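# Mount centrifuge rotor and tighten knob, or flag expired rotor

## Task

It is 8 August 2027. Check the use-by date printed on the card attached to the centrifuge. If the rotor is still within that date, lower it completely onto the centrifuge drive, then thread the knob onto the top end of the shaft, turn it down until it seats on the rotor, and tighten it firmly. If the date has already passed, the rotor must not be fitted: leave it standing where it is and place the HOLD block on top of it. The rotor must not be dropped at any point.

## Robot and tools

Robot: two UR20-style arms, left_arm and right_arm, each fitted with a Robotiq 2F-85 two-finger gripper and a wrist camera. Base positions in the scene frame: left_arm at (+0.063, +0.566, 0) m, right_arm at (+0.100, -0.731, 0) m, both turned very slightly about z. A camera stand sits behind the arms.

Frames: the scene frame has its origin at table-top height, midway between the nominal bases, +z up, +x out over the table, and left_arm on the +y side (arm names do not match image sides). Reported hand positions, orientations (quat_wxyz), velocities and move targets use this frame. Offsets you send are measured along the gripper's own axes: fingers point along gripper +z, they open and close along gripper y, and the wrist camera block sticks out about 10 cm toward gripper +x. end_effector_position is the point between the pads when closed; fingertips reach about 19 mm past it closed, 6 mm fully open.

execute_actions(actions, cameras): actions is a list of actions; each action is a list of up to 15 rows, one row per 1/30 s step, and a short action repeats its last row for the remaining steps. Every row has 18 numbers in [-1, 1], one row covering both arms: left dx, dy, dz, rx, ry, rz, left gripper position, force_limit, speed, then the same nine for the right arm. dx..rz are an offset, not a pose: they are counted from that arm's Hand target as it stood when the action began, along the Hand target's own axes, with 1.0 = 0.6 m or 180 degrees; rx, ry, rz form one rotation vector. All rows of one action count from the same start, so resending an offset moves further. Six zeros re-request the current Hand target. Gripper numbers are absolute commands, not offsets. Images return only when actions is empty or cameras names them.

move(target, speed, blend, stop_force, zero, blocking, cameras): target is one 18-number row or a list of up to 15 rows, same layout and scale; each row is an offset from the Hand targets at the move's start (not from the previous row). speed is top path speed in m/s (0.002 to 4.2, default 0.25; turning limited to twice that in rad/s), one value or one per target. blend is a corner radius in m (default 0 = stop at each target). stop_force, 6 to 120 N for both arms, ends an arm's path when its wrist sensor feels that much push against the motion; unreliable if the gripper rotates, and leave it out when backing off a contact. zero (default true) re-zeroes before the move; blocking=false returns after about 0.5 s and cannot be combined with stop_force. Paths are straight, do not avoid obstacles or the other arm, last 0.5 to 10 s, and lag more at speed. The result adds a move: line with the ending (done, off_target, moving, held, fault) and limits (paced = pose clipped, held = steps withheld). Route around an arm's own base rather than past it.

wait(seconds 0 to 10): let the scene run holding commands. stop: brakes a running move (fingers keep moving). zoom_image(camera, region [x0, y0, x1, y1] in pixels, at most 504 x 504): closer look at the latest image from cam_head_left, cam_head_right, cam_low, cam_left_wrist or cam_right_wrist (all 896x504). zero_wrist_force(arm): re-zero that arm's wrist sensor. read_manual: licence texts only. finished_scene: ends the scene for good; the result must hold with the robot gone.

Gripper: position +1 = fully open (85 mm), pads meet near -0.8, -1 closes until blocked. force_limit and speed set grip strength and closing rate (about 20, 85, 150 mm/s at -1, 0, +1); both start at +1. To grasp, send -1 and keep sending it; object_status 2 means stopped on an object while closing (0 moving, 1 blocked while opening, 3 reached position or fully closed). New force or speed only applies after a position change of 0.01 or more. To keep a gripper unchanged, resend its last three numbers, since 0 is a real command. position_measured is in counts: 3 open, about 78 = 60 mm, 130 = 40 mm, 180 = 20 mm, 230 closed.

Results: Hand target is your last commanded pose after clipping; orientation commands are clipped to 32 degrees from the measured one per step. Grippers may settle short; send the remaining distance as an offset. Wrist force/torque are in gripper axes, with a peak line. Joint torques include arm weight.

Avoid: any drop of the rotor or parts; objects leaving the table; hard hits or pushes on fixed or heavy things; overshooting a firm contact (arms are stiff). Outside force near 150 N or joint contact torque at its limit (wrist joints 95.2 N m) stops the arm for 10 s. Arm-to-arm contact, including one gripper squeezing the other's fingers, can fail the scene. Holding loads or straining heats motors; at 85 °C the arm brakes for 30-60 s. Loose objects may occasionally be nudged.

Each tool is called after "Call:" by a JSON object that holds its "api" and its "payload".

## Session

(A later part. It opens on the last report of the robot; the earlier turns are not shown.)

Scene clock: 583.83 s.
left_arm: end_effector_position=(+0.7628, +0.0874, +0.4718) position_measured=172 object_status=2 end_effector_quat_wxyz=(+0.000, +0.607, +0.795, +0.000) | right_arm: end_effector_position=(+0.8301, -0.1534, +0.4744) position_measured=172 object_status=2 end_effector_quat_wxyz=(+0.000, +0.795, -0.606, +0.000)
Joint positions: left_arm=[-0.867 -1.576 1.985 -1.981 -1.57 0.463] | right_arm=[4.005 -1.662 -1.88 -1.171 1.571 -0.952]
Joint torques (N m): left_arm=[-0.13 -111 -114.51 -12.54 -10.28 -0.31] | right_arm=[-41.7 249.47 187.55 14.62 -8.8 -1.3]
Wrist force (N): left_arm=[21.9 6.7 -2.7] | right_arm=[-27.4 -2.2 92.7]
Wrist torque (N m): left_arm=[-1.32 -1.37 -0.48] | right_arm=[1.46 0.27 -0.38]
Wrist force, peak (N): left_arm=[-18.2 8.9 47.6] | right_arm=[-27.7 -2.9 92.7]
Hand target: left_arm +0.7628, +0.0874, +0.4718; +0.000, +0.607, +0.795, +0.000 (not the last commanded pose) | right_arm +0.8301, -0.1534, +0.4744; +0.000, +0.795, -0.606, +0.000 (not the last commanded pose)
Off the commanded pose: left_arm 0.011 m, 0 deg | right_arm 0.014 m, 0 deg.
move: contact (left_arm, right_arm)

Call:
{"api": "move", "payload": {"target": [0,0,-0.0045,0,0,0,-1,0.3,-1,0,0,0,0,0,0,-1,0.3,-1], "speed": 0.02, "cameras": ["all"]}}

Call:
{"api": "zoom_image", "payload": {"camera": "cam_head_left", "region": [400, 100, 560, 260]}}

Call:
{"api": "zoom_image", "payload": {"camera": "cam_head_right", "region": [390, 100, 550, 260]}}

Call:
{"api": "zoom_image", "payload": {"camera": "cam_head_right", "region": [440, 120, 500, 180]}}

Call:
{"api": "zoom_image", "payload": {"camera": "cam_head_left", "region": [450, 120, 510, 180]}}

Scene clock: 607.20 s.
left_arm: end_effector_position=(+0.7628, +0.0874, +0.4742) position_measured=172 object_status=2 end_effector_quat_wxyz=(+0.000, +0.607, +0.795, +0.000) | right_arm: end_effector_position=(+0.8302, -0.1534, +0.4747) position_measured=172 object_status=2 end_effector_quat_wxyz=(+0.000, +0.795, -0.606, +0.000)
Joint positions: left_arm=[-0.867 -1.577 1.983 -1.977 -1.57 0.463] | right_arm=[4.005 -1.662 -1.879 -1.171 1.571 -0.952]
Joint torques (N m): left_arm=[9.33 -149.82 -130.46 -8.47 -2.77 1.05] | right_arm=[-14.86 175.84 134.63 14.96 0.56 -2.6]
Wrist force (N): left_arm=[-9.6 6.1 38.1] | right_arm=[-3.7 4.5 35.3]
Wrist torque (N m): left_arm=[-0.51 -0.77 -0.75] | right_arm=[0.84 -0.51 -0.70]
Wrist force, peak (N): left_arm=[-9.6 6.1 38.1] | right_arm=[-29.3 -2.7 94.2]
Hand target: left_arm +0.7628, +0.0874, +0.4745; +0.000, +0.607, +0.795, +0.000 | right_arm +0.8301, -0.1534, +0.4744; +0.000, +0.795, -0.606, +0.000
Off the commanded pose: left_arm 0.000 m, 0 deg | right_arm 0.000 m, 0 deg.
move: done
camera_calibration:
cam_left_wrist: T_world_to_cam=[[0.968035, 0.250511, -0.0123041, -0.74187], [0.239648, -0.909354, 0.340065, -0.242317], [0.0740015, -0.332144, -0.940321, 0.550215], [0, 0, 0, 1]] pos_world=[0.735511, 0.148246, 0.590655]
cam_right_wrist: T_world_to_cam=[[-0.964418, -0.263549, -0.0209986, 0.784189], [-0.253767, 0.900482, 0.353178, 0.196903], [-0.0741707, 0.34594, -0.935321, 0.690435], [0, 0, 0, 1]] pos_world=[0.857463, -0.209484, 0.592703]

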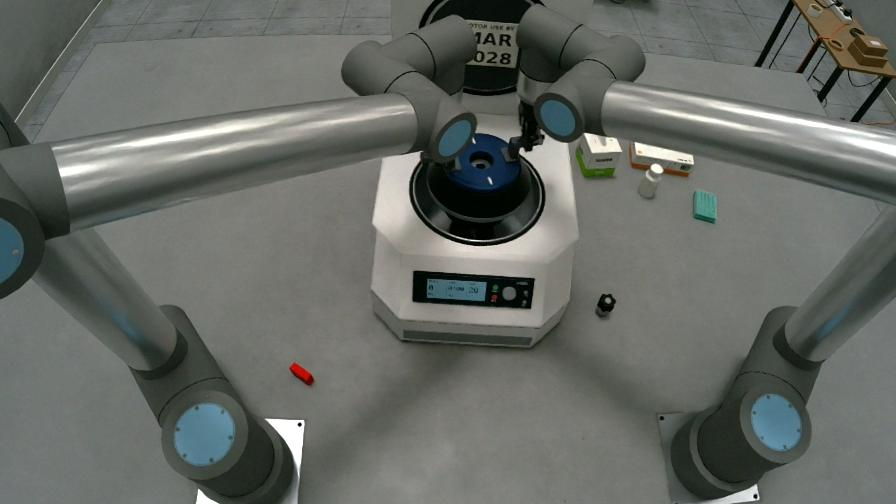

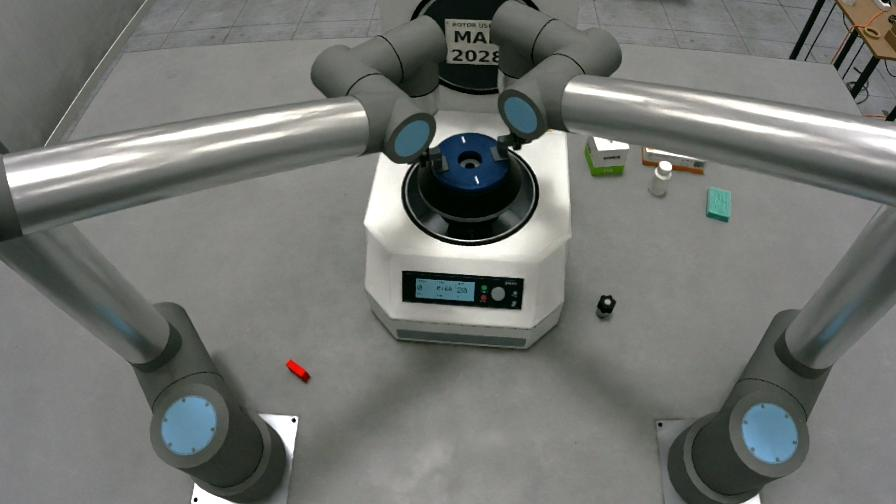

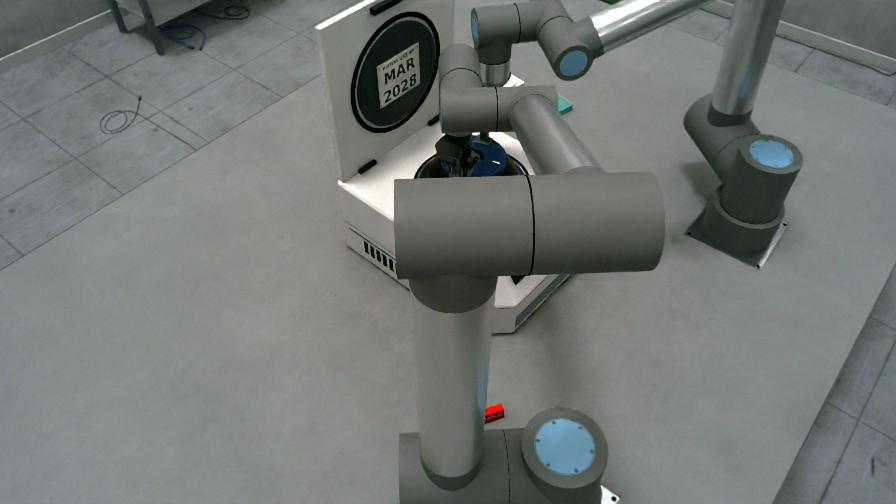

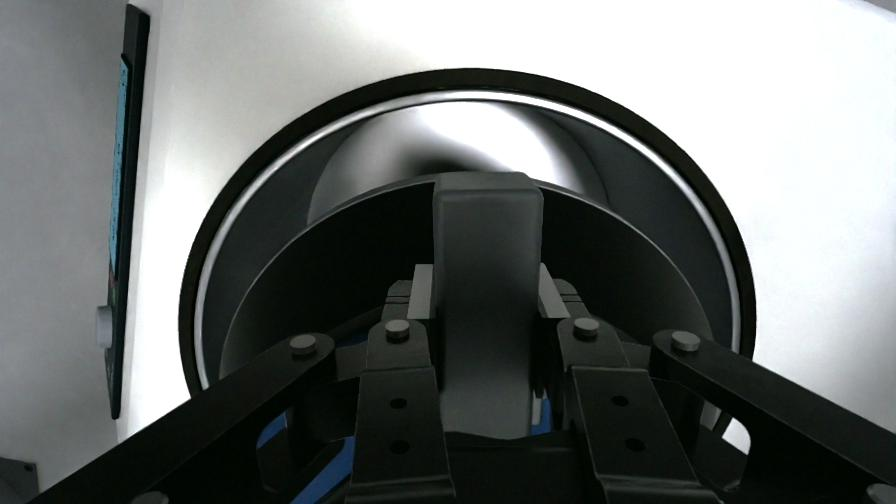

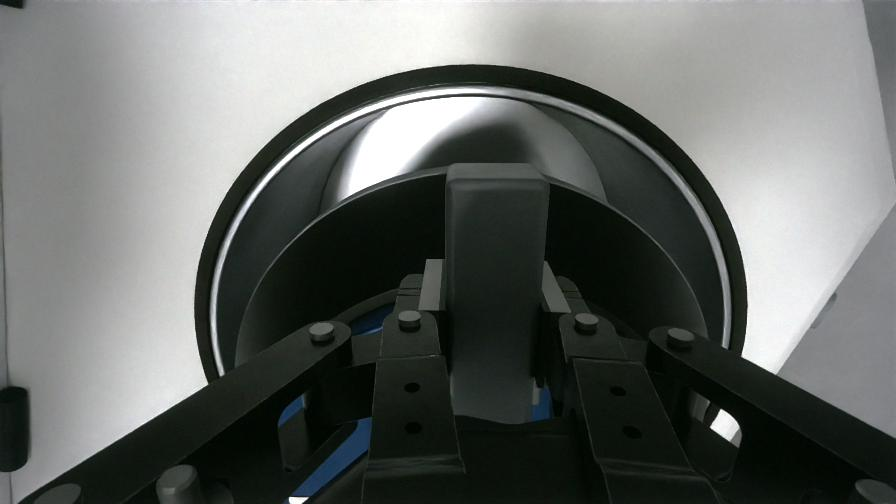

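Scaled by 3.150.

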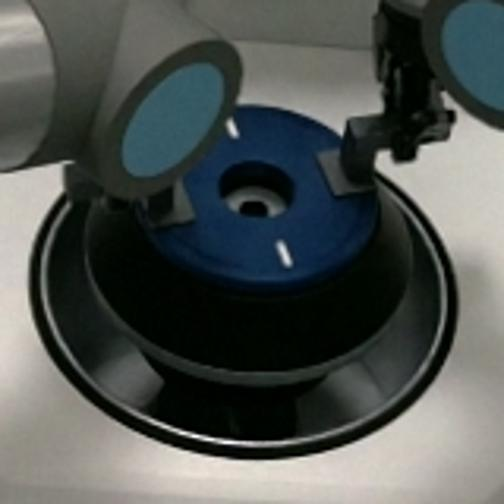

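Scaled by 3.150.

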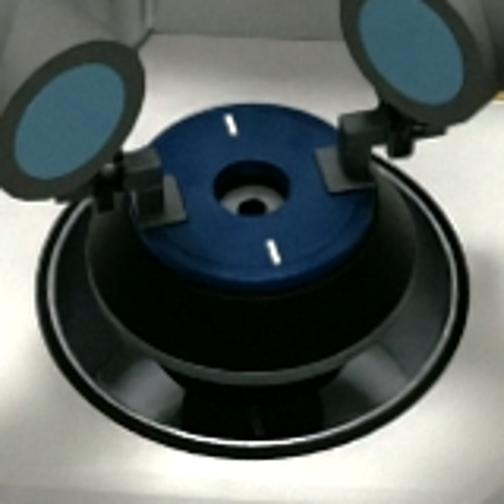

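Scaled by 8.400.

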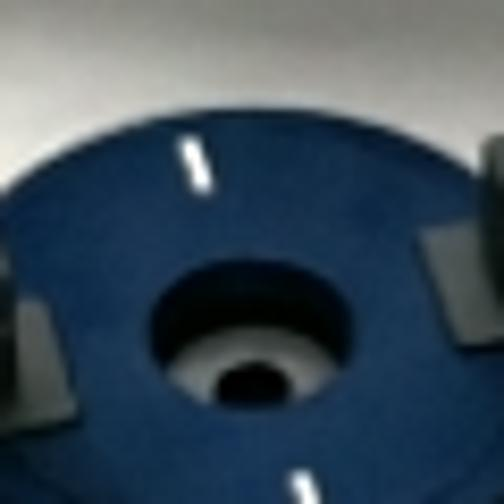

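Scaled by 8.400.

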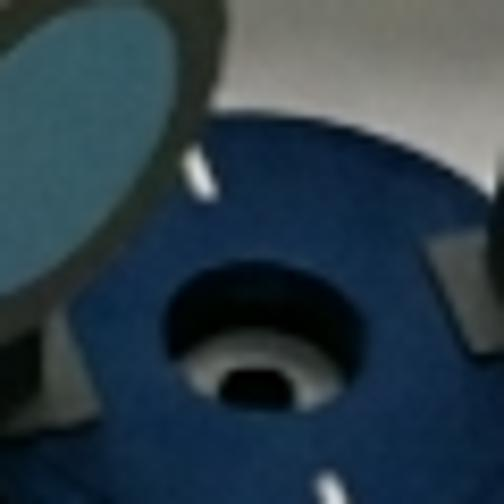

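Call:
{"api": "move", "payload": {"target": [0,0,0.05,0,0,0,-1,0.3,-1,0,0,0.05,0,0,0,-1,0.3,-1], "speed": 0.012, "stop_force": 12}}

Scene clock: 618.47 s.
left_arm: end_effector_position=(+0.7628, +0.0874, +0.4725) position_measured=172 object_status=2 end_effector_quat_wxyz=(+0.001, +0.607, +0.795, +0.000) | right_arm: end_effector_position=(+0.8301, -0.1534, +0.4741) position_measured=172 object_status=2 end_effector_quat_wxyz=(+0.000, +0.795, -0.606, +0.000)
Joint positions: left_arm=[-0.867 -1.576 1.985 -1.98 -1.57 0.463] | right_arm=[4.005 -1.662 -1.88 -1.171 1.571 -0.952]
Joint torques (N m): left_arm=[-0.49 -139.48 -130.43 -9.15 -3.31 0.41] | right_arm=[7.24 202.11 158.5 10.77 -0.27 -2.55]
Wrist force (N): left_arm=[-6.5 6.7 28.8] | right_arm=[-11.5 0.7 49.0]
Wrist torque (N m): left_arm=[-0.92 -1.12 -0.59] | right_arm=[1.24 -0.11 -0.56]
Wrist force, peak (N): left_arm=[-13.2 6.3 42.0] | right_arm=[-13.4 0.3 53.1]
Hand target: left_arm +0.7628, +0.0874, +0.4725; +0.001, +0.607, +0.795, +0.000 (not the last commanded pose) | right_arm +0.8301, -0.1534, +0.4741; +0.000, +0.795, -0.606, +0.000 (not the last commanded pose)
Off the commanded pose: left_arm 0.028 m, 0 deg | right_arm 0.030 m, 0 deg.
move: contact (left_arm, right_arm)

Call:
{"api": "move", "payload": {"target": [[0,0,-0.0058,0,0,0,-1,0.3,-1,0,0,-0.0032,0,0,0,-1,0.3,-1],[0,0.0033,-0.0058,0,0,0,-1,0.3,-1,0,-0.0033,-0.0032,0,0,0,-1,0.3,-1]], "speed": 0.02}}

Call:
{"api": "move", "payload": {"target": [0,0,0.05,0,0,0,-1,0.3,-1,0,0,0.05,0,0,0,-1,0.3,-1], "speed": 0.012, "stop_force": 12}}

Scene clock: 660.30 s.
left_arm: end_effector_position=(+0.7643, +0.0878, +0.4761) position_measured=172 object_status=2 end_effector_quat_wxyz=(+0.001, +0.607, +0.795, +0.000) end_effector_velocity=(+0.003, +0.003, +0.000) end_effector_angular_velocity=(+0.001, +0.000, +0.002) | right_arm: end_effector_position=(+0.8316, -0.1530, +0.4761) position_measured=172 object_status=2 end_effector_quat_wxyz=(+0.000, +0.795, -0.606, +0.000) end_effector_velocity=(+0.003, +0.002, +0.001) end_effector_angular_velocity=(+0.002, +0.002, +0.000)
Joint positions: left_arm=[-0.865 -1.577 1.98 -1.975 -1.57 0.465] | right_arm=[4.004 -1.663 -1.876 -1.174 1.571 -0.953]
Joint velocities: left_arm=[0.005 0.002 -0.001 0.001 0 0.003] | right_arm=[-0.002 -0.003 0.005 -0.001 0.002 -0.002]
Joint torques (N m): left_arm=[19.61 -85.18 -138.43 -13.04 0.27 4.77] | right_arm=[-28.06 134.23 158.04 12.01 -2.24 -5.46]
Wrist force (N): left_arm=[-4.5 4.3 38.3] | right_arm=[-1.4 6.7 37.8]
Wrist torque (N m): left_arm=[-0.02 -0.49 -1.02] | right_arm=[0.51 -0.65 -0.03]
Wrist force, peak (N): left_arm=[-10.3 3.9 37.6] | right_arm=[-11.4 0.6 50.2]
Hand target: left_arm +0.7647, +0.0879, +0.4760; +0.001, +0.607, +0.795, +0.000 | right_arm +0.8320, -0.1529, +0.4760; +0.000, +0.795, -0.606, +0.000
Off the commanded pose: left_arm 0.000 m, 0 deg | right_arm 0.000 m, 0 deg.
move: done

Scene clock: 662.20 s.
left_arm: end_effector_position=(+0.7648, +0.0879, +0.4705) position_measured=172 object_status=2 end_effector_quat_wxyz=(+0.001, +0.607, +0.795, +0.000) | right_arm: end_effector_position=(+0.8320, -0.1529, +0.4725) position_measured=172 object_status=2 end_effector_quat_wxyz=(+0.000, +0.795, -0.606, +0.000)
Joint positions: left_arm=[-0.865 -1.574 1.985 -1.983 -1.57 0.466] | right_arm=[4.004 -1.665 -1.879 -1.169 1.571 -0.953]
Joint torques (N m): left_arm=[10.24 -130.56 -128.47 -13.31 -0.78 3.02] | right_arm=[-14.91 220.8 178.44 16.92 -3.46 -3.62]
Wrist force (N): left_arm=[6.8 1.5 18.4] | right_arm=[-12.4 7.5 62.9]
Wrist torque (N m): left_arm=[0.37 -1.15 -0.89] | right_arm=[0.13 -0.15 0.03]
Wrist force, peak (N): left_arm=[-7.0 3.3 47.2] | right_arm=[-12.4 7.6 63.2]
Hand target: left_arm +0.7648, +0.0879, +0.4705; +0.001, +0.607, +0.795, +0.000 (not the last commanded pose) | right_arm +0.8320, -0.1529, +0.4725; +0.000, +0.795, -0.606, +0.000 (not the last commanded pose)
Off the commanded pose: left_arm 0.024 m, 0 deg | right_arm 0.027 m, 0 deg.
move: contact (left_arm, right_arm)

Call:
{"api": "move", "payload": {"target": [[0,0,-0.0083,0,0,0,-1,0.3,-1,0,0,-0.005,0,0,0,-1,0.3,-1],[-0.0017,-0.0017,-0.0083,0,0,0,-1,0.3,-1,0.0017,0.0017,-0.005,0,0,0,-1,0.3,-1]], "speed": 0.02}}

Call:
{"api": "move", "payload": {"target": [0,0,0.05,0,0,0,-1,0.3,-1,0,0,0.05,0,0,0,-1,0.3,-1], "speed": 0.012, "stop_force": 12}}

Scene clock: 675.87 s.
left_arm: end_effector_position=(+0.7642, +0.0869, +0.4754) position_measured=172 object_status=2 end_effector_quat_wxyz=(+0.001, +0.607, +0.795, +0.000) end_effector_velocity=(-0.003, -0.003, -0.001) end_effector_angular_velocity=(+0.001, +0.001, -0.002) | right_arm: end_effector_position=(+0.8315, -0.1538, +0.4757) position_measured=172 object_status=2 end_effector_quat_wxyz=(+0.000, +0.795, -0.606, +0.000)
Joint positions: left_arm=[-0.866 -1.576 1.98 -1.976 -1.57 0.464] | right_arm=[4.004 -1.662 -1.877 -1.173 1.571 -0.953]
Joint velocities: left_arm=[-0.005 0 0.001 0 0 -0.003] | right_arm=[within noise]
Joint torques (N m): left_arm=[-7.91 -143.35 -137.03 -13.94 -4.16 -1.86] | right_arm=[-17.33 194.24 114.61 12.95 0.51 -4.03]
Wrist force (N): left_arm=[-0.6 3.3 37.6] | right_arm=[2.5 6.7 38.1]
Wrist torque (N m): left_arm=[-0.13 -0.69 -0.40] | right_arm=[0.55 -0.64 -0.03]
Wrist force, peak (N): left_arm=[-0.6 3.3 37.6] | right_arm=[-12.9 8.0 63.7]
Hand target: left_arm +0.7641, +0.0866, +0.4755; +0.001, +0.607, +0.795, +0.000 | right_arm +0.8313, -0.1541, +0.4755; +0.000, +0.795, -0.606, +0.000
Off the commanded pose: left_arm 0.000 m, 0 deg | right_arm 0.000 m, 0 deg.
move: done

Scene clock: 679.37 s.
left_arm: end_effector_position=(+0.7641, +0.0866, +0.4455) position_measured=172 object_status=2 end_effector_quat_wxyz=(+0.001, +0.607, +0.795, +0.000) | right_arm: end_effector_position=(+0.8313, -0.1541, +0.4455) position_measured=172 object_status=2 end_effector_quat_wxyz=(+0.000, +0.795, -0.606, +0.000)
Joint positions: left_arm=[-0.866 -1.56 2.009 -2.021 -1.57 0.464] | right_arm=[4.003 -1.677 -1.906 -1.129 1.571 -0.953]
Joint torques (N m): left_arm=[9.08 -85.94 -109.5 -18.43 -3.89 2.32] | right_arm=[-18.49 131.07 114.23 18.64 1.67 -2.43]
Wrist force (N): left_arm=[-3.7 2.9 37.4] | right_arm=[-1.4 6.6 37.5]
Wrist torque (N m): left_arm=[-0.25 -0.63 -0.28] | right_arm=[0.59 -0.69 -0.02]
Wrist force, peak (N): left_arm=[-5.1 3.5 38.7] | right_arm=[-1.8 5.9 38.2]
Hand target: left_arm +0.7641, +0.0866, +0.4455; +0.001, +0.607, +0.795, +0.000 | right_arm +0.8313, -0.1541, +0.4455; +0.000, +0.795, -0.606, +0.000
Off the commanded pose: left_arm 0.000 m, 0 deg | right_arm 0.000 m, 0 deg.
move: done

Slid on cleanly, with no contact force. Descend further toward the drive pin.

Call:
{"api": "move", "payload": {"target": [0,0,0.15,0,0,0,-1,0.3,-1,0,0,0.15,0,0,0,-1,0.3,-1], "speed": 0.02, "stop_force": 15}}

Scene clock: 688.97 s.
left_arm: end_effector_position=(+0.7642, +0.0866, +0.3555) position_measured=172 object_status=2 end_effector_quat_wxyz=(+0.001, +0.607, +0.795, +0.000) | right_arm: end_effector_position=(+0.8313, -0.1541, +0.3555) position_measured=172 object_status=2 end_effector_quat_wxyz=(+0.000, +0.795, -0.606, +0.000)
Joint positions: left_arm=[-0.866 -1.502 2.09 -2.16 -1.57 0.464] | right_arm=[4.004 -1.731 -1.983 -0.998 1.571 -0.953]
Joint torques (N m): left_arm=[18.24 -96.19 -104.3 -20.73 -1.86 4.92] | right_arm=[5.44 152.15 102.92 19.51 2.01 0.37]
Wrist force (N): left_arm=[-0.4 3.0 37.8] | right_arm=[1.6 6.1 36.5]
Wrist torque (N m): left_arm=[-0.19 -0.68 -0.23] | right_arm=[0.54 -0.61 -0.12]
Wrist force, peak (N): left_arm=[-4.8 3.1 38.9] | right_arm=[-0.8 5.7 38.1]
Hand target: left_arm +0.7642, +0.0866, +0.3555; +0.001, +0.607, +0.795, +0.000 | right_arm +0.8313, -0.1541, +0.3555; +0.000, +0.795, -0.606, +0.000
Off the commanded pose: left_arm 0.000 m, 0 deg | right_arm 0.000 m, 0 deg.
move: done

Call:
{"api": "move", "payload": {"target": [0,0,0.13,0,0,0,-1,0.3,-1,0,0,0.13,0,0,0,-1,0.3,-1], "speed": 0.015, "stop_force": 12, "cameras": ["all"]}}

Scene clock: 702.13 s.
left_arm: end_effector_position=(+0.7643, +0.0866, +0.3300) position_measured=172 object_status=2 end_effector_quat_wxyz=(+0.001, +0.607, +0.795, +0.000) | right_arm: end_effector_position=(+0.8313, -0.1541, +0.3300) position_measured=172 object_status=2 end_effector_quat_wxyz=(+0.000, +0.795, -0.606, +0.000)
Joint positions: left_arm=[-0.866 -1.482 2.111 -2.2 -1.57 0.464] | right_arm=[4.004 -1.749 -2.003 -0.96 1.571 -0.953]
Joint torques (N m): left_arm=[-5.29 -154.94 -116.84 -11.02 -0.31 5.47] | right_arm=[9.1 208.09 141.02 10.83 -0.3 1.82]
Wrist force (N): left_arm=[-6.8 3.6 35.7] | right_arm=[-5.5 4.8 35.9]
Wrist torque (N m): left_arm=[-0.46 -0.79 -0.27] | right_arm=[0.60 -0.63 -0.11]
Wrist force, peak (N): left_arm=[-0.3 3.1 38.6] | right_arm=[0.2 4.9 39.6]
Hand target: left_arm +0.7643, +0.0866, +0.3300; +0.001, +0.607, +0.795, +0.000 (not the last commanded pose) | right_arm +0.8313, -0.1541, +0.3300; +0.000, +0.795, -0.606, +0.000 (not the last commanded pose)
Off the commanded pose: left_arm 0.052 m, 0 deg | right_arm 0.052 m, 0 deg.
move: contact (left_arm, right_arm)
camera_calibration:
cam_left_wrist: T_world_to_cam=[[0.968038, 0.250514, -0.0120773, -0.744928], [0.239545, -0.909236, 0.340454, -0.194331], [0.0743075, -0.332465, -0.940184, 0.41395], [0, 0, 0, 1]] pos_world=[0.73691, 0.147546, 0.446353]
cam_right_wrist: T_world_to_cam=[[-0.96443, -0.263525, -0.0207259, 0.781921], [-0.25366, 0.900559, 0.353059, 0.248895], [-0.0743749, 0.345758, -0.935372, 0.555577], [0, 0, 0, 1]] pos_world=[0.858563, -0.210184, 0.448003]

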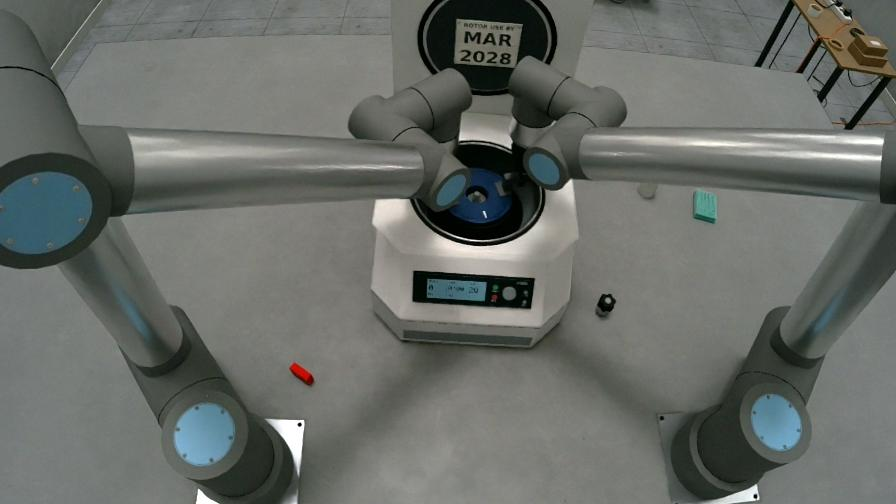

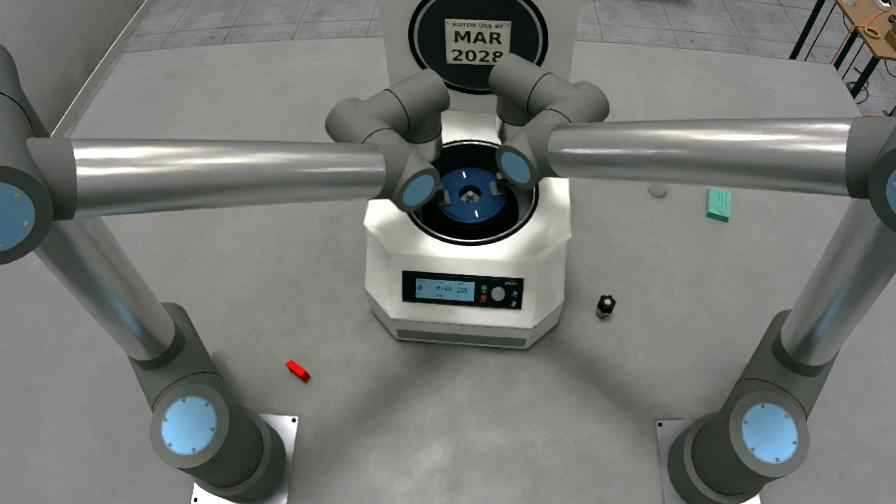

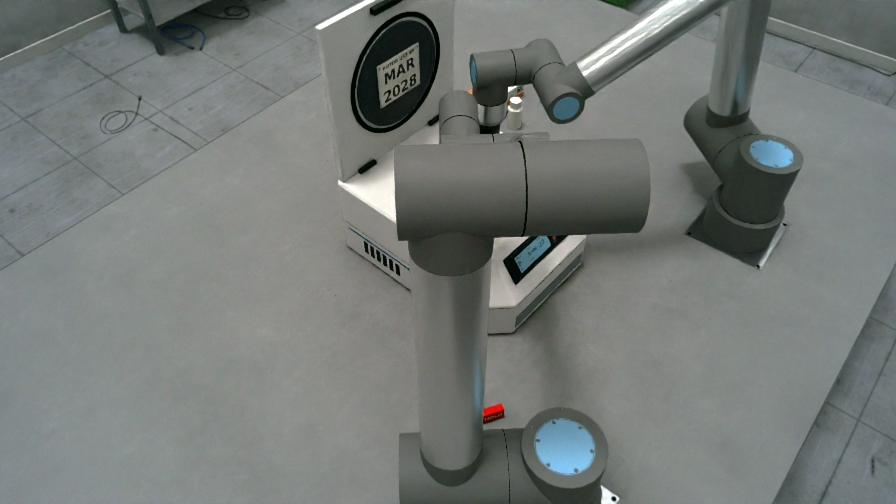

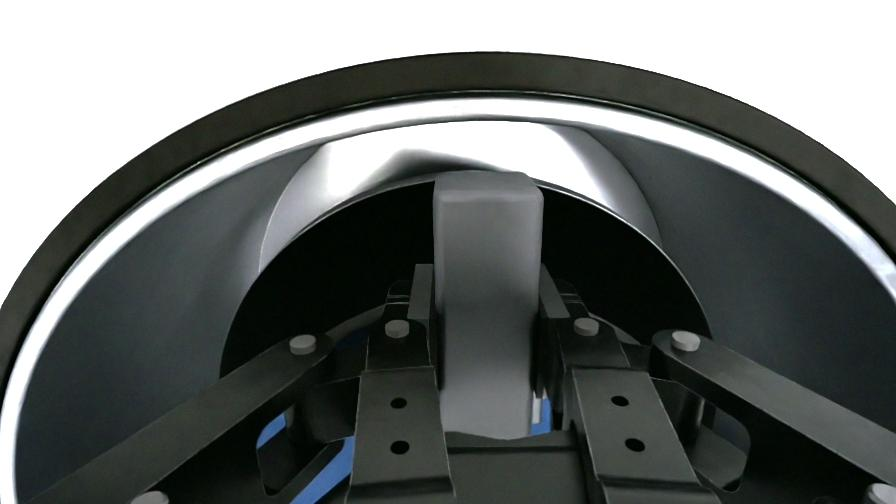

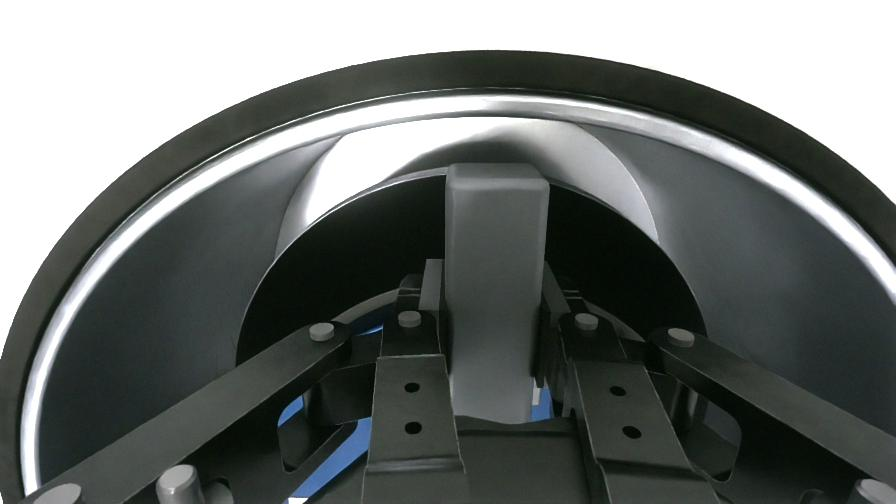

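Call:
{"api": "zoom_image", "payload": {"camera": "cam_head_left", "region": [445, 160, 535, 230]}}

Call:
{"api": "zoom_image", "payload": {"camera": "cam_head_right", "region": [430, 160, 520, 230]}}

Scaled by 5.600.

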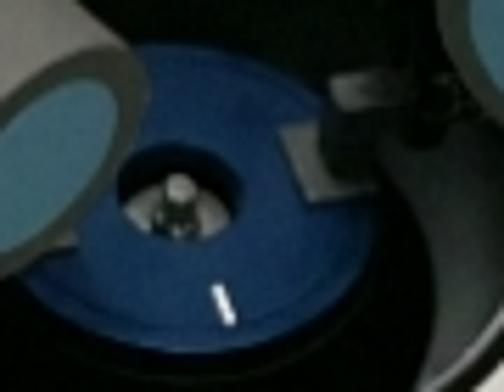

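Scaled by 5.600.

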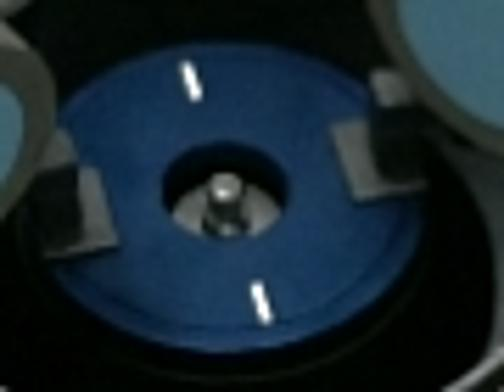

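Call:
{"api": "move", "payload": {"target": [0,0,0.0025,0,0,0,-1,0.3,-1,0,0,0.0025,0,0,0,-1,0.3,-1], "speed": 0.005}}

Scene clock: 731.40 s.
left_arm: end_effector_position=(+0.7644, +0.0865, +0.3290) position_measured=172 object_status=2 end_effector_quat_wxyz=(+0.001, +0.607, +0.795, +0.000) | right_arm: end_effector_position=(+0.8314, -0.1541, +0.3290) position_measured=172 object_status=2 end_effector_quat_wxyz=(+0.000, +0.795, -0.606, +0.000)
Joint positions: left_arm=[-0.866 -1.481 2.112 -2.203 -1.57 0.464] | right_arm=[4.004 -1.75 -2.004 -0.958 1.571 -0.953]
Joint torques (N m): left_arm=[-11.92 9.04 -43.27 -18.09 0.36 4.47] | right_arm=[14.6 39.47 59.23 22.36 8.46 1.62]
Wrist force (N): left_arm=[46.5 -30.4 -92.8] | right_arm=[53.8 39.4 -71.4]
Wrist torque (N m): left_arm=[-0.55 -0.83 -0.38] | right_arm=[0.58 -0.70 -0.27]
Wrist force, peak (N): left_arm=[46.5 -30.4 -92.8] | right_arm=[53.8 39.4 -71.4]
Hand target: left_arm +0.7643, +0.0866, +0.3285; +0.001, +0.607, +0.795, +0.000 | right_arm +0.8313, -0.1541, +0.3285; +0.000, +0.795, -0.606, +0.000
Off the commanded pose: left_arm 0.001 m, 0 deg | right_arm 0.001 m, 0 deg.
move: done

Call:
{"api": "move", "payload": {"target": [0,-0.0008,-0.0022,0,0,0,-1,0.3,-1,0,0.0008,-0.0022,0,0,0,-1,0.3,-1], "speed": 0.005}}

Scene clock: 741.87 s.
left_arm: end_effector_position=(+0.7638, +0.0869, +0.3302) position_measured=172 object_status=2 end_effector_quat_wxyz=(-0.001, +0.607, +0.795, +0.000) | right_arm: end_effector_position=(+0.8312, -0.1541, +0.3285) position_measured=172 object_status=2 end_effector_quat_wxyz=(+0.000, +0.795, -0.606, +0.000)
Joint positions: left_arm=[-0.866 -1.482 2.11 -2.197 -1.57 0.464] | right_arm=[4.004 -1.75 -2.004 -0.958 1.571 -0.953]
Joint torques (N m): left_arm=[6.58 -105.77 -84.56 -11.44 -0.27 0.75] | right_arm=[31.18 82.36 24.31 -3.79 -0.35 1.3]
Wrist force (N): left_arm=[-25.7 1.6 37.5] | right_arm=[13.1 13.5 -88.1]
Wrist torque (N m): left_arm=[-0.65 -0.66 -0.67] | right_arm=[0.50 -0.87 -0.69]
Wrist force, peak (N): left_arm=[52.2 -37.5 -120.2] | right_arm=[64.1 47.0 -104.1]
Hand target: left_arm +0.7638, +0.0869, +0.3302; -0.001, +0.607, +0.795, +0.000 (not the last commanded pose) | right_arm +0.8313, -0.1541, +0.3286; +0.000, +0.795, -0.606, +0.000 (not the last commanded pose)
Tool commands: left_gripper/position=-1.0 left_gripper/force_limit=+0.301961 left_gripper/speed=-1.0 right_gripper/position=-1.0 right_gripper/force_limit=+0.3 right_gripper/speed=-1.0
Off the commanded pose: right_arm 0.001 m, 0 deg.
FORCE FAULT: contact force on the left arm reached its limit, and that arm stopped for 10 seconds. The contact can be on any part of that arm, not only on its tool. That time counts as 19 of the actions that you can send in this scene. That arm ran no command of this call. During its stop the left arm's controller moved it back a little. That arm's target is now where it stood when the stop ended, not its last command. That arm accepts commands again.
move: fault (left_arm)

Call:
{"api": "move", "payload": {"target": [0,0,-0.0005,0,0,0,-1,0.3,-1,0,0,-0.0032,0,0,0,-1,0.3,-1], "speed": 0.01}}

Scene clock: 752.33 s.
left_arm: end_effector_position=(+0.7638, +0.0870, +0.3303) position_measured=172 object_status=2 end_effector_quat_wxyz=(-0.001, +0.607, +0.795, +0.000) | right_arm: end_effector_position=(+0.8311, -0.1542, +0.3300) position_measured=172 object_status=2 end_effector_quat_wxyz=(+0.000, +0.795, -0.606, +0.000)
Joint positions: left_arm=[-0.866 -1.483 2.11 -2.196 -1.57 0.464] | right_arm=[4.004 -1.749 -2.003 -0.961 1.571 -0.953]
Joint torques (N m): left_arm=[4.2 -164.4 -107.92 -2.52 -1.08 -0.42] | right_arm=[-3.14 200.71 129.73 6.27 -5.61 1.17]
Wrist force (N): left_arm=[-29.1 4.9 39.0] | right_arm=[-25.3 3.9 35.8]
Wrist torque (N m): left_arm=[-0.29 -0.70 -0.27] | right_arm=[0.51 -0.86 -0.16]
Wrist force, peak (N): left_arm=[-33.0 4.7 42.5] | right_arm=[12.5 13.3 -88.0]
Hand target: left_arm +0.7638, +0.0869, +0.3305; -0.001, +0.607, +0.795, +0.000 | right_arm +0.8313, -0.1541, +0.3305; +0.000, +0.795, -0.606, +0.000
Off the commanded pose: left_arm 0.000 m, 0 deg | right_arm 0.001 m, 0 deg.
move: done

Call:
{"api": "move", "payload": {"target": [0.0003,-0.0025,0,0,0,-0.0039,-1,0.3,-1,0.0003,-0.0025,0,0,0,-0.0039,-1,0.3,-1], "speed": 0.01}}

Scene clock: 780.17 s.
left_arm: end_effector_position=(+0.7623, +0.0867, +0.3305) position_measured=172 object_status=2 end_effector_quat_wxyz=(-0.001, +0.602, +0.799, +0.000) | right_arm: end_effector_position=(+0.8327, -0.1539, +0.3306) position_measured=172 object_status=2 end_effector_quat_wxyz=(+0.000, +0.799, -0.602, +0.000)
Joint positions: left_arm=[-0.868 -1.484 2.111 -2.197 -1.57 0.451] | right_arm=[4.002 -1.75 -2.001 -0.961 1.571 -0.966]
Joint torques (N m): left_arm=[1.79 -158.58 -77.05 -6.78 -0.33 -3.75] | right_arm=[-56.66 151.81 124.9 5.2 -7.77 -3.74]
Wrist force (N): left_arm=[-36.5 4.3 37.0] | right_arm=[-34.5 5.5 38.3]
Wrist torque (N m): left_arm=[-0.18 -0.80 -0.34] | right_arm=[0.34 -0.65 -0.20]
Wrist force, peak (N): left_arm=[-36.5 4.5 37.2] | right_arm=[-34.5 5.5 38.3]
Hand target: left_arm +0.7623, +0.0867, +0.3305; -0.001, +0.602, +0.799, +0.000 | right_arm +0.8327, -0.1539, +0.3305; +0.000, +0.799, -0.602, +0.000
Off the commanded pose: left_arm 0.000 m, 0 deg | right_arm 0.000 m, 0 deg.
move: done

Call:
{"api": "move", "payload": {"target": [-0.0008,0,0.012,0,0,0,-1,0.3,-1,-0.0008,0,0.012,0,0,0,-1,0.3,-1], "speed": 0.006, "stop_force": 10}}

Scene clock: 793.93 s.
left_arm: end_effector_position=(+0.7623, +0.0867, +0.3298) position_measured=172 object_status=2 end_effector_quat_wxyz=(-0.001, +0.602, +0.799, +0.000) | right_arm: end_effector_position=(+0.8328, -0.1538, +0.3299) position_measured=172 object_status=2 end_effector_quat_wxyz=(+0.000, +0.799, -0.602, +0.000)
Joint positions: left_arm=[-0.868 -1.484 2.112 -2.198 -1.57 0.45] | right_arm=[4.002 -1.751 -2.001 -0.96 1.571 -0.967]
Joint torques (N m): left_arm=[5.83 -155.75 -86.02 1.39 5.2 -1] | right_arm=[-36.12 192.7 121.46 4.77 -8.48 0.14]
Wrist force (N): left_arm=[-40.9 4.0 32.1] | right_arm=[-35.2 8.1 30.3]
Wrist torque (N m): left_arm=[-0.37 -0.65 -0.43] | right_arm=[0.51 -0.66 -0.30]
Wrist force, peak (N): left_arm=[-43.0 5.2 37.2] | right_arm=[-40.1 6.0 37.7]
Hand target: left_arm +0.7623, +0.0867, +0.3299; -0.001, +0.602, +0.799, +0.000 (not the last commanded pose) | right_arm +0.8328, -0.1538, +0.3299; +0.000, +0.799, -0.602, +0.000 (not the last commanded pose)
Off the commanded pose: left_arm 0.007 m, 0 deg | right_arm 0.007 m, 0 deg.
move: contact (left_arm, right_arm)

Call:
{"api": "move", "payload": {"target": [-0.0012,0.005,-0.0018,0,0,0.0078,-1,0.3,-1,-0.0012,0.005,-0.0018,0,0,0.0078,-1,0.3,-1], "speed": 0.01}}

Call:
{"api": "move", "payload": {"target": [0,0,0.012,0,0,0,-1,0.3,-1,0,0,0.012,0,0,0,-1,0.3,-1], "speed": 0.006, "stop_force": 10}}

Scene clock: 809.17 s.
left_arm: end_effector_position=(+0.7653, +0.0869, +0.3309) position_measured=172 object_status=2 end_effector_quat_wxyz=(-0.001, +0.611, +0.791, +0.000) | right_arm: end_effector_position=(+0.8298, -0.1540, +0.3309) position_measured=172 object_status=2 end_effector_quat_wxyz=(+0.000, +0.792, -0.611, +0.000)
Joint positions: left_arm=[-0.865 -1.482 2.108 -2.196 -1.57 0.477] | right_arm=[4.005 -1.748 -2.004 -0.961 1.571 -0.94]
Joint torques (N m): left_arm=[11.73 -97.18 -133.67 -17.14 -1.34 4.4] | right_arm=[32.09 208.15 110.93 15.74 2.67 3.57]
Wrist force (N): left_arm=[14.6 4.9 36.8] | right_arm=[18.2 6.0 39.2]
Wrist torque (N m): left_arm=[-0.11 -1.00 -1.06] | right_arm=[0.23 -0.89 -1.03]
Wrist force, peak (N): left_arm=[-41.2 4.9 34.1] | right_arm=[-36.9 5.9 36.6]
Hand target: left_arm +0.7653, +0.0869, +0.3309; -0.001, +0.611, +0.791, +0.000 | right_arm +0.8297, -0.1539, +0.3310; +0.000, +0.791, -0.611, +0.000
Off the commanded pose: left_arm 0.000 m, 0 deg | right_arm 0.000 m, 0 deg.
move: done

Scene clock: 810.97 s.
left_arm: end_effector_position=(+0.7654, +0.0869, +0.3301) position_measured=172 object_status=2 end_effector_quat_wxyz=(-0.001, +0.611, +0.791, +0.000) | right_arm: end_effector_position=(+0.8297, -0.1540, +0.3301) position_measured=172 object_status=2 end_effector_quat_wxyz=(+0.000, +0.791, -0.611, +0.000)
Joint positions: left_arm=[-0.865 -1.481 2.108 -2.197 -1.57 0.478] | right_arm=[4.005 -1.748 -2.005 -0.96 1.571 -0.94]
Joint torques (N m): left_arm=[1.72 -150.35 -126.24 -17.54 -3.54 3.15] | right_arm=[34.89 188.18 149.6 16.09 6.61 1.13]
Wrist force (N): left_arm=[18.6 2.6 28.2] | right_arm=[24.9 7.8 29.3]
Wrist torque (N m): left_arm=[-0.32 -1.00 -1.02] | right_arm=[0.37 -0.90 -0.99]
Wrist force, peak (N): left_arm=[22.2 3.2 34.8] | right_arm=[22.9 5.2 41.2]
Hand target: left_arm +0.7654, +0.0869, +0.3301; -0.001, +0.611, +0.791, +0.000 (not the last commanded pose) | right_arm +0.8297, -0.1540, +0.3301; +0.000, +0.791, -0.611, +0.000 (not the last commanded pose)
Off the commanded pose: left_arm 0.006 m, 0 deg | right_arm 0.006 m, 0 deg.
move: contact (left_arm, right_arm)

Call:
{"api": "move", "payload": {"target": [0.0003,0.0032,-0.0018,0,0,0.005,-1,0.3,-1,0.0003,0.0032,-0.0018,0,0,0.005,-1,0.3,-1], "speed": 0.01}}

Call:
{"api": "move", "payload": {"target": [0,0,0.012,0,0,0,-1,0.3,-1,0,0,0.012,0,0,0,-1,0.3,-1], "speed": 0.006, "stop_force": 10}}

Scene clock: 822.97 s.
left_arm: end_effector_position=(+0.7672, +0.0875, +0.3312) position_measured=172 object_status=2 end_effector_quat_wxyz=(-0.001, +0.618, +0.787, +0.000) | right_arm: end_effector_position=(+0.8280, -0.1546, +0.3312) position_measured=172 object_status=2 end_effector_quat_wxyz=(+0.000, +0.787, -0.617, +0.000)
Joint positions: left_arm=[-0.863 -1.48 2.106 -2.195 -1.57 0.495] | right_arm=[4.006 -1.745 -2.006 -0.961 1.571 -0.923]
Joint torques (N m): left_arm=[9.1 -93.65 -125.33 -13.95 -1.71 3.58] | right_arm=[28.05 201.95 109.89 14.93 4.37 3.33]
Wrist force (N): left_arm=[7.4 5.3 35.4] | right_arm=[8.2 6.5 41.6]
Wrist torque (N m): left_arm=[-0.18 -0.90 -1.10] | right_arm=[0.51 -0.75 -1.01]
Wrist force, peak (N): left_arm=[19.1 5.1 36.9] | right_arm=[22.1 5.8 41.9]
Hand target: left_arm +0.7672, +0.0875, +0.3311; -0.001, +0.618, +0.786, +0.000 | right_arm +0.8279, -0.1547, +0.3312; +0.000, +0.787, -0.617, +0.000
Off the commanded pose: left_arm 0.000 m, 0 deg | right_arm 0.000 m, 0 deg.
move: done

Scene clock: 824.70 s.
left_arm: end_effector_position=(+0.7672, +0.0875, +0.3300) position_measured=172 object_status=2 end_effector_quat_wxyz=(-0.001, +0.618, +0.786, +0.000) | right_arm: end_effector_position=(+0.8279, -0.1547, +0.3301) position_measured=172 object_status=2 end_effector_quat_wxyz=(+0.000, +0.787, -0.617, +0.000)
Joint positions: left_arm=[-0.863 -1.479 2.107 -2.197 -1.57 0.495] | right_arm=[4.006 -1.746 -2.007 -0.959 1.571 -0.923]
Joint torques (N m): left_arm=[10.41 -145.96 -119.21 -14.11 -2.76 4.77] | right_arm=[32.68 196.12 139.45 13.9 1.61 1.68]
Wrist force (N): left_arm=[5.9 3.1 29.0] | right_arm=[12.1 8.8 29.4]
Wrist torque (N m): left_arm=[-0.23 -0.90 -1.04] | right_arm=[0.48 -0.72 -0.98]
Wrist force, peak (N): left_arm=[7.1 4.7 35.6] | right_arm=[10.4 6.2 41.8]
Hand target: left_arm +0.7672, +0.0875, +0.3300; -0.001, +0.618, +0.786, +0.000 (not the last commanded pose) | right_arm +0.8279, -0.1547, +0.3301; +0.000, +0.787, -0.617, +0.000 (not the last commanded pose)
Off the commanded pose: left_arm 0.006 m, 0 deg | right_arm 0.006 m, 0 deg.
move: contact (left_arm, right_arm)

Call:
{"api": "move", "payload": {"target": [-0.0003,-0.0115,-0.0018,0,0,-0.0178,-1,0.3,-1,-0.0003,-0.0115,-0.0018,0,0,-0.0178,-1,0.3,-1], "speed": 0.015}}

Call:
{"api": "move", "payload": {"target": [0,0,0.012,0,0,0,-1,0.3,-1,0,0,0.012,0,0,0,-1,0.3,-1], "speed": 0.006, "stop_force": 10}}

Scene clock: 835.57 s.
left_arm: end_effector_position=(+0.7606, +0.0856, +0.3311) position_measured=172 object_status=2 end_effector_quat_wxyz=(-0.001, +0.596, +0.803, +0.000) | right_arm: end_effector_position=(+0.8345, -0.1529, +0.3312) position_measured=172 object_status=2 end_effector_quat_wxyz=(+0.000, +0.803, -0.595, +0.000)
Joint positions: left_arm=[-0.87 -1.485 2.112 -2.196 -1.57 0.432] | right_arm=[4.002 -1.752 -1.998 -0.962 1.571 -0.983]
Joint torques (N m): left_arm=[-24.75 -152.26 -100.72 -14.56 -4.69 -2.19] | right_arm=[-15.08 155.98 152.14 13.7 1.3 -3.13]
Wrist force (N): left_arm=[4.4 3.4 35.2] | right_arm=[6.0 6.6 41.4]
Wrist torque (N m): left_arm=[-0.13 -0.93 -0.25] | right_arm=[0.58 -0.94 -0.12]
Wrist force, peak (N): left_arm=[14.2 2.8 36.9] | right_arm=[13.0 6.5 42.1]
Hand target: left_arm +0.7606, +0.0857, +0.3311; -0.001, +0.595, +0.803, +0.000 | right_arm +0.8346, -0.1529, +0.3312; +0.000, +0.804, -0.595, +0.000
Off the commanded pose: left_arm 0.000 m, 0 deg | right_arm 0.000 m, 0 deg.
move: done

Scene clock: 837.27 s.
left_arm: end_effector_position=(+0.7606, +0.0857, +0.3300) position_measured=172 object_status=2 end_effector_quat_wxyz=(-0.001, +0.595, +0.803, +0.000) | right_arm: end_effector_position=(+0.8346, -0.1528, +0.3300) position_measured=172 object_status=2 end_effector_quat_wxyz=(+0.000, +0.804, -0.595, +0.000)
Joint positions: left_arm=[-0.87 -1.485 2.113 -2.198 -1.57 0.432] | right_arm=[4.002 -1.753 -1.998 -0.961 1.571 -0.983]
Joint torques (N m): left_arm=[-16.36 -148.81 -118.11 -12.47 -4.67 -0.91] | right_arm=[8.35 194.98 145.04 13.81 1.95 -2.75]
Wrist force (N): left_arm=[0.1 4.0 32.9] | right_arm=[5.7 7.7 33.5]
Wrist torque (N m): left_arm=[-0.31 -0.84 -0.38] | right_arm=[0.58 -0.91 -0.28]
Wrist force, peak (N): left_arm=[1.5 4.3 37.1] | right_arm=[7.6 7.0 41.5]
Hand target: left_arm +0.7606, +0.0857, +0.3300; +0.000, +0.595, +0.803, +0.000 (not the last commanded pose) | right_arm +0.8346, -0.1528, +0.3301; +0.000, +0.804, -0.595, +0.000 (not the last commanded pose)
Off the commanded pose: left_arm 0.006 m, 0 deg | right_arm 0.006 m, 0 deg.
move: contact (left_arm, right_arm)

Call:
{"api": "move", "payload": {"target": [0.0002,0.0045,-0.0018,0,0,0.0089,-1,0.3,-1,0.0002,0.0071,-0.0018,0,0,0.0089,-1,0.3,-1], "speed": 0.015}}

Call:
{"api": "move", "payload": {"target": [0,0,0.012,0,0,0,-1,0.3,-1,0,0,0.012,0,0,0,-1,0.3,-1], "speed": 0.006, "stop_force": 20}}

Scene clock: 870.50 s.
left_arm: end_effector_position=(+0.7631, +0.0865, +0.3311) position_measured=172 object_status=2 end_effector_quat_wxyz=(+0.000, +0.606, +0.795, +0.000) | right_arm: end_effector_position=(+0.8306, -0.1541, +0.3311) position_measured=172 object_status=2 end_effector_quat_wxyz=(+0.000, +0.795, -0.606, +0.000)
Joint positions: left_arm=[-0.867 -1.484 2.11 -2.196 -1.57 0.463] | right_arm=[4.004 -1.748 -2.003 -0.961 1.571 -0.953]
Joint torques (N m): left_arm=[17.04 -91.64 -115.57 -8.28 -1.67 4.58] | right_arm=[18.43 212.79 97.9 9.71 1.67 4.3]
Wrist force (N): left_arm=[-7.7 9.1 35.7] | right_arm=[-6.7 2.1 43.3]
Wrist torque (N m): left_arm=[-0.84 -0.87 -1.08] | right_arm=[1.02 -0.80 -1.03]
Wrist force, peak (N): left_arm=[-7.8 9.9 36.0] | right_arm=[-6.5 2.3 43.4]
Hand target: left_arm +0.7631, +0.0866, +0.3311; -0.001, +0.607, +0.795, +0.000 | right_arm +0.8306, -0.1541, +0.3311; +0.000, +0.795, -0.606, +0.000
Off the commanded pose: left_arm 0.000 m, 0 deg | right_arm 0.000 m, 0 deg.
move: done

Scene clock: 872.27 s.
left_arm: end_effector_position=(+0.7632, +0.0865, +0.3297) position_measured=172 object_status=2 end_effector_quat_wxyz=(+0.000, +0.607, +0.795, +0.000) | right_arm: end_effector_position=(+0.8306, -0.1542, +0.3297) position_measured=172 object_status=2 end_effector_quat_wxyz=(+0.000, +0.795, -0.606, +0.000)
Joint positions: left_arm=[-0.867 -1.482 2.111 -2.198 -1.57 0.463] | right_arm=[4.004 -1.749 -2.004 -0.959 1.571 -0.953]
Joint torques (N m): left_arm=[15.93 -133.52 -90.38 -5.74 -1.57 4.06] | right_arm=[17.92 178.85 126.35 9.09 6.31 1.85]
Wrist force (N): left_arm=[-6.9 7.7 9.7] | right_arm=[8.7 4.3 16.4]
Wrist torque (N m): left_arm=[-0.68 -0.84 -1.04] | right_arm=[0.89 -0.83 -0.97]
Wrist force, peak (N): left_arm=[-8.1 9.6 35.6] | right_arm=[-7.1 2.2 43.0]
Hand target: left_arm +0.7632, +0.0865, +0.3297; +0.000, +0.607, +0.795, +0.000 (not the last commanded pose) | right_arm +0.8306, -0.1542, +0.3297; +0.000, +0.795, -0.606, +0.000 (not the last commanded pose)
Off the commanded pose: left_arm 0.006 m, 0 deg | right_arm 0.006 m, 0 deg.
move: contact (left_arm, right_arm)

Call:
{"api": "move", "payload": {"target": [0.0002,-0.0028,-0.0018,0,0,-0.0061,-1,0.3,-1,0.0002,-0.0044,-0.0018,0,0,-0.0061,-1,0.3,-1], "speed": 0.015}}

Call:
{"api": "move", "payload": {"target": [0,0,0.012,0,0,0,-1,0.3,-1,0,0,0.012,0,0,0,-1,0.3,-1], "speed": 0.006, "stop_force": 20}}

Scene clock: 907.27 s.
left_arm: end_effector_position=(+0.7615, +0.0862, +0.3307) position_measured=172 object_status=2 end_effector_quat_wxyz=(+0.000, +0.599, +0.801, +0.000) | right_arm: end_effector_position=(+0.8331, -0.1535, +0.3308) position_measured=172 object_status=2 end_effector_quat_wxyz=(+0.000, +0.801, -0.599, +0.000)
Joint positions: left_arm=[-0.869 -1.485 2.112 -2.197 -1.57 0.443] | right_arm=[4.002 -1.751 -2 -0.961 1.571 -0.973]
Joint torques (N m): left_arm=[-8.48 -150.15 -90.04 -7.11 -1.99 -2.55] | right_arm=[-37.08 149.88 139.32 8.99 -1.48 -3.51]
Wrist force (N): left_arm=[-16.9 2.4 36.6] | right_arm=[-14.7 3.5 39.5]
Wrist torque (N m): left_arm=[-0.27 -0.88 -0.04] | right_arm=[0.50 -0.70 0.07]
Wrist force, peak (N): left_arm=[-16.8 2.2 36.9] | right_arm=[-14.7 3.5 39.5]
Hand target: left_arm +0.7615, +0.0862, +0.3308; +0.000, +0.599, +0.801, +0.000 | right_arm +0.8332, -0.1536, +0.3308; +0.000, +0.801, -0.599, +0.000
Off the commanded pose: left_arm 0.000 m, 0 deg | right_arm 0.000 m, 0 deg.
move: done

Scene clock: 908.97 s.
left_arm: end_effector_position=(+0.7615, +0.0862, +0.3297) position_measured=172 object_status=2 end_effector_quat_wxyz=(+0.000, +0.599, +0.801, +0.000) | right_arm: end_effector_position=(+0.8332, -0.1535, +0.3298) position_measured=172 object_status=2 end_effector_quat_wxyz=(+0.000, +0.801, -0.599, +0.000)
Joint positions: left_arm=[-0.869 -1.484 2.113 -2.198 -1.57 0.442] | right_arm=[4.002 -1.751 -2.001 -0.959 1.571 -0.974]
Joint torques (N m): left_arm=[-2.66 -139.5 -93.46 -5.84 0.74 -0.88] | right_arm=[-0.41 172.7 125.38 8.77 -3.47 -3.4]
Wrist force (N): left_arm=[-14.7 -2.2 14.3] | right_arm=[-5.3 12.2 16.1]
Wrist torque (N m): left_arm=[-0.47 -0.78 -0.24] | right_arm=[0.75 -0.81 -0.14]
Wrist force, peak (N): left_arm=[-19.8 3.4 36.8] | right_arm=[-17.0 4.0 39.7]
Hand target: left_arm +0.7615, +0.0862, +0.3298; +0.000, +0.599, +0.801, +0.000 (not the last commanded pose) | right_arm +0.8332, -0.1535, +0.3298; +0.000, +0.801, -0.599, +0.000 (not the last commanded pose)
Off the commanded pose: left_arm 0.006 m, 0 deg | right_arm 0.006 m, 0 deg.
move: contact (left_arm, right_arm)

Call:
{"api": "move", "payload": {"target": [0,-0.0054,-0.0022,0,0,-0.0083,-1,0.3,-1,0,-0.0054,-0.0022,0,0,-0.0083,-1,0.3,-1], "speed": 0.015}}

Scene clock: 928.07 s.
left_arm: end_effector_position=(+0.7584, +0.0853, +0.3311) position_measured=172 object_status=2 end_effector_quat_wxyz=(+0.000, +0.589, +0.808, +0.000) | right_arm: end_effector_position=(+0.8363, -0.1525, +0.3311) position_measured=172 object_status=2 end_effector_quat_wxyz=(+0.000, +0.809, -0.588, +0.000)
Joint positions: left_arm=[-0.872 -1.487 2.114 -2.197 -1.57 0.413] | right_arm=[4 -1.754 -1.996 -0.962 1.571 -1.001]
Joint torques (N m): left_arm=[-9.18 -161.9 -85.44 -5.45 -1.35 -2.32] | right_arm=[-39.2 150.96 134.76 7.9 -3.03 -4.01]
Wrist force (N): left_arm=[-20.9 3.0 36.7] | right_arm=[-18.5 5.3 40.9]
Wrist torque (N m): left_arm=[-0.22 -0.77 -0.16] | right_arm=[0.55 -0.81 0.02]
Wrist force, peak (N): left_arm=[-20.9 3.0 36.7] | right_arm=[-18.5 5.3 40.9]
Hand target: left_arm +0.7584, +0.0853, +0.3311; +0.000, +0.588, +0.809, +0.000 | right_arm +0.8363, -0.1525, +0.3311; +0.000, +0.809, -0.588, +0.000
Off the commanded pose: left_arm 0.000 m, 0 deg | right_arm 0.000 m, 0 deg.
move: done

Now at +2.6°. Press-test here, then go further.

Call:
{"api": "move", "payload": {"target": [-0.0006,0,0.012,0,0,0,-1,0.3,-1,-0.0006,0,0.012,0,0,0,-1,0.3,-1], "speed": 0.006, "stop_force": 12}}

Call:
{"api": "move", "payload": {"target": [-0.0003,-0.0072,-0.0022,0,0,-0.0111,-1,0.3,-1,-0.0003,-0.0072,-0.0022,0,0,-0.0111,-1,0.3,-1], "speed": 0.015}}

Call:
{"api": "zoom_image", "payload": {"camera": "cam_head_right", "region": [430, 160, 520, 230]}}

Scene clock: 939.03 s.
left_arm: end_effector_position=(+0.7584, +0.0853, +0.3299) position_measured=172 object_status=2 end_effector_quat_wxyz=(+0.000, +0.588, +0.809, +0.000) | right_arm: end_effector_position=(+0.8364, -0.1525, +0.3299) position_measured=172 object_status=2 end_effector_quat_wxyz=(+0.000, +0.809, -0.588, +0.000)
Joint positions: left_arm=[-0.872 -1.486 2.115 -2.199 -1.57 0.413] | right_arm=[4 -1.755 -1.997 -0.96 1.571 -1.002]
Joint torques (N m): left_arm=[-2.6 -143.75 -104.78 -6.08 -0.57 -0.74] | right_arm=[-21.13 194.88 130.39 10.29 -2.71 -1.14]
Wrist force (N): left_arm=[-15.7 -0.7 21.1] | right_arm=[-10.2 11.2 23.6]
Wrist torque (N m): left_arm=[-0.27 -0.81 -0.30] | right_arm=[0.58 -0.80 -0.13]
Wrist force, peak (N): left_arm=[-24.9 3.9 38.4] | right_arm=[-19.4 5.3 41.4]
Hand target: left_arm +0.7584, +0.0853, +0.3299; +0.000, +0.588, +0.809, +0.000 (not the last commanded pose) | right_arm +0.8364, -0.1525, +0.3299; +0.000, +0.809, -0.588, +0.000 (not the last commanded pose)
Off the commanded pose: left_arm 0.006 m, 0 deg | right_arm 0.006 m, 0 deg.
move: contact (left_arm, right_arm)

Scene clock: 940.57 s.
left_arm: end_effector_position=(+0.7543, +0.0838, +0.3312) position_measured=172 object_status=2 end_effector_quat_wxyz=(+0.000, +0.574, +0.819, +0.000) | right_arm: end_effector_position=(+0.8404, -0.1510, +0.3312) position_measured=172 object_status=2 end_effector_quat_wxyz=(+0.000, +0.819, -0.574, +0.000)
Joint positions: left_arm=[-0.877 -1.49 2.117 -2.197 -1.57 0.373] | right_arm=[3.998 -1.758 -1.99 -0.963 1.571 -1.039]
Joint torques (N m): left_arm=[-12.7 -150.2 -94.58 -9.74 -2.84 -2.88] | right_arm=[-28.52 154.21 138.8 12.18 -5.1 -4.6]
Wrist force (N): left_arm=[-11.4 2.4 38.0] | right_arm=[-7.1 5.8 38.9]
Wrist torque (N m): left_arm=[-0.25 -0.76 -0.16] | right_arm=[0.52 -0.81 -0.01]
Wrist force, peak (N): left_arm=[-11.6 2.8 38.5] | right_arm=[-12.4 5.0 41.8]
Hand target: left_arm +0.7543, +0.0838, +0.3312; +0.000, +0.574, +0.819, +0.000 | right_arm +0.8405, -0.1510, +0.3313; +0.000, +0.819, -0.574, +0.000
Off the commanded pose: left_arm 0.000 m, 0 deg | right_arm 0.000 m, 0 deg.
move: done

Scaled by 5.600.
This view is cut from an older image: the scene may have changed since it was taken.

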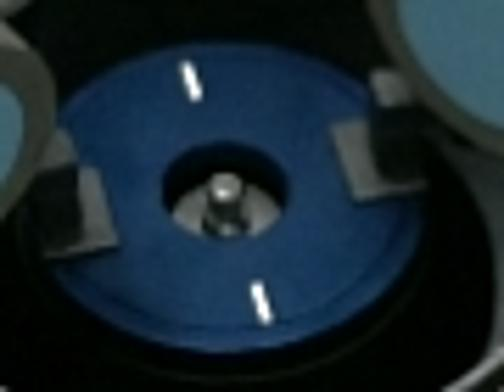

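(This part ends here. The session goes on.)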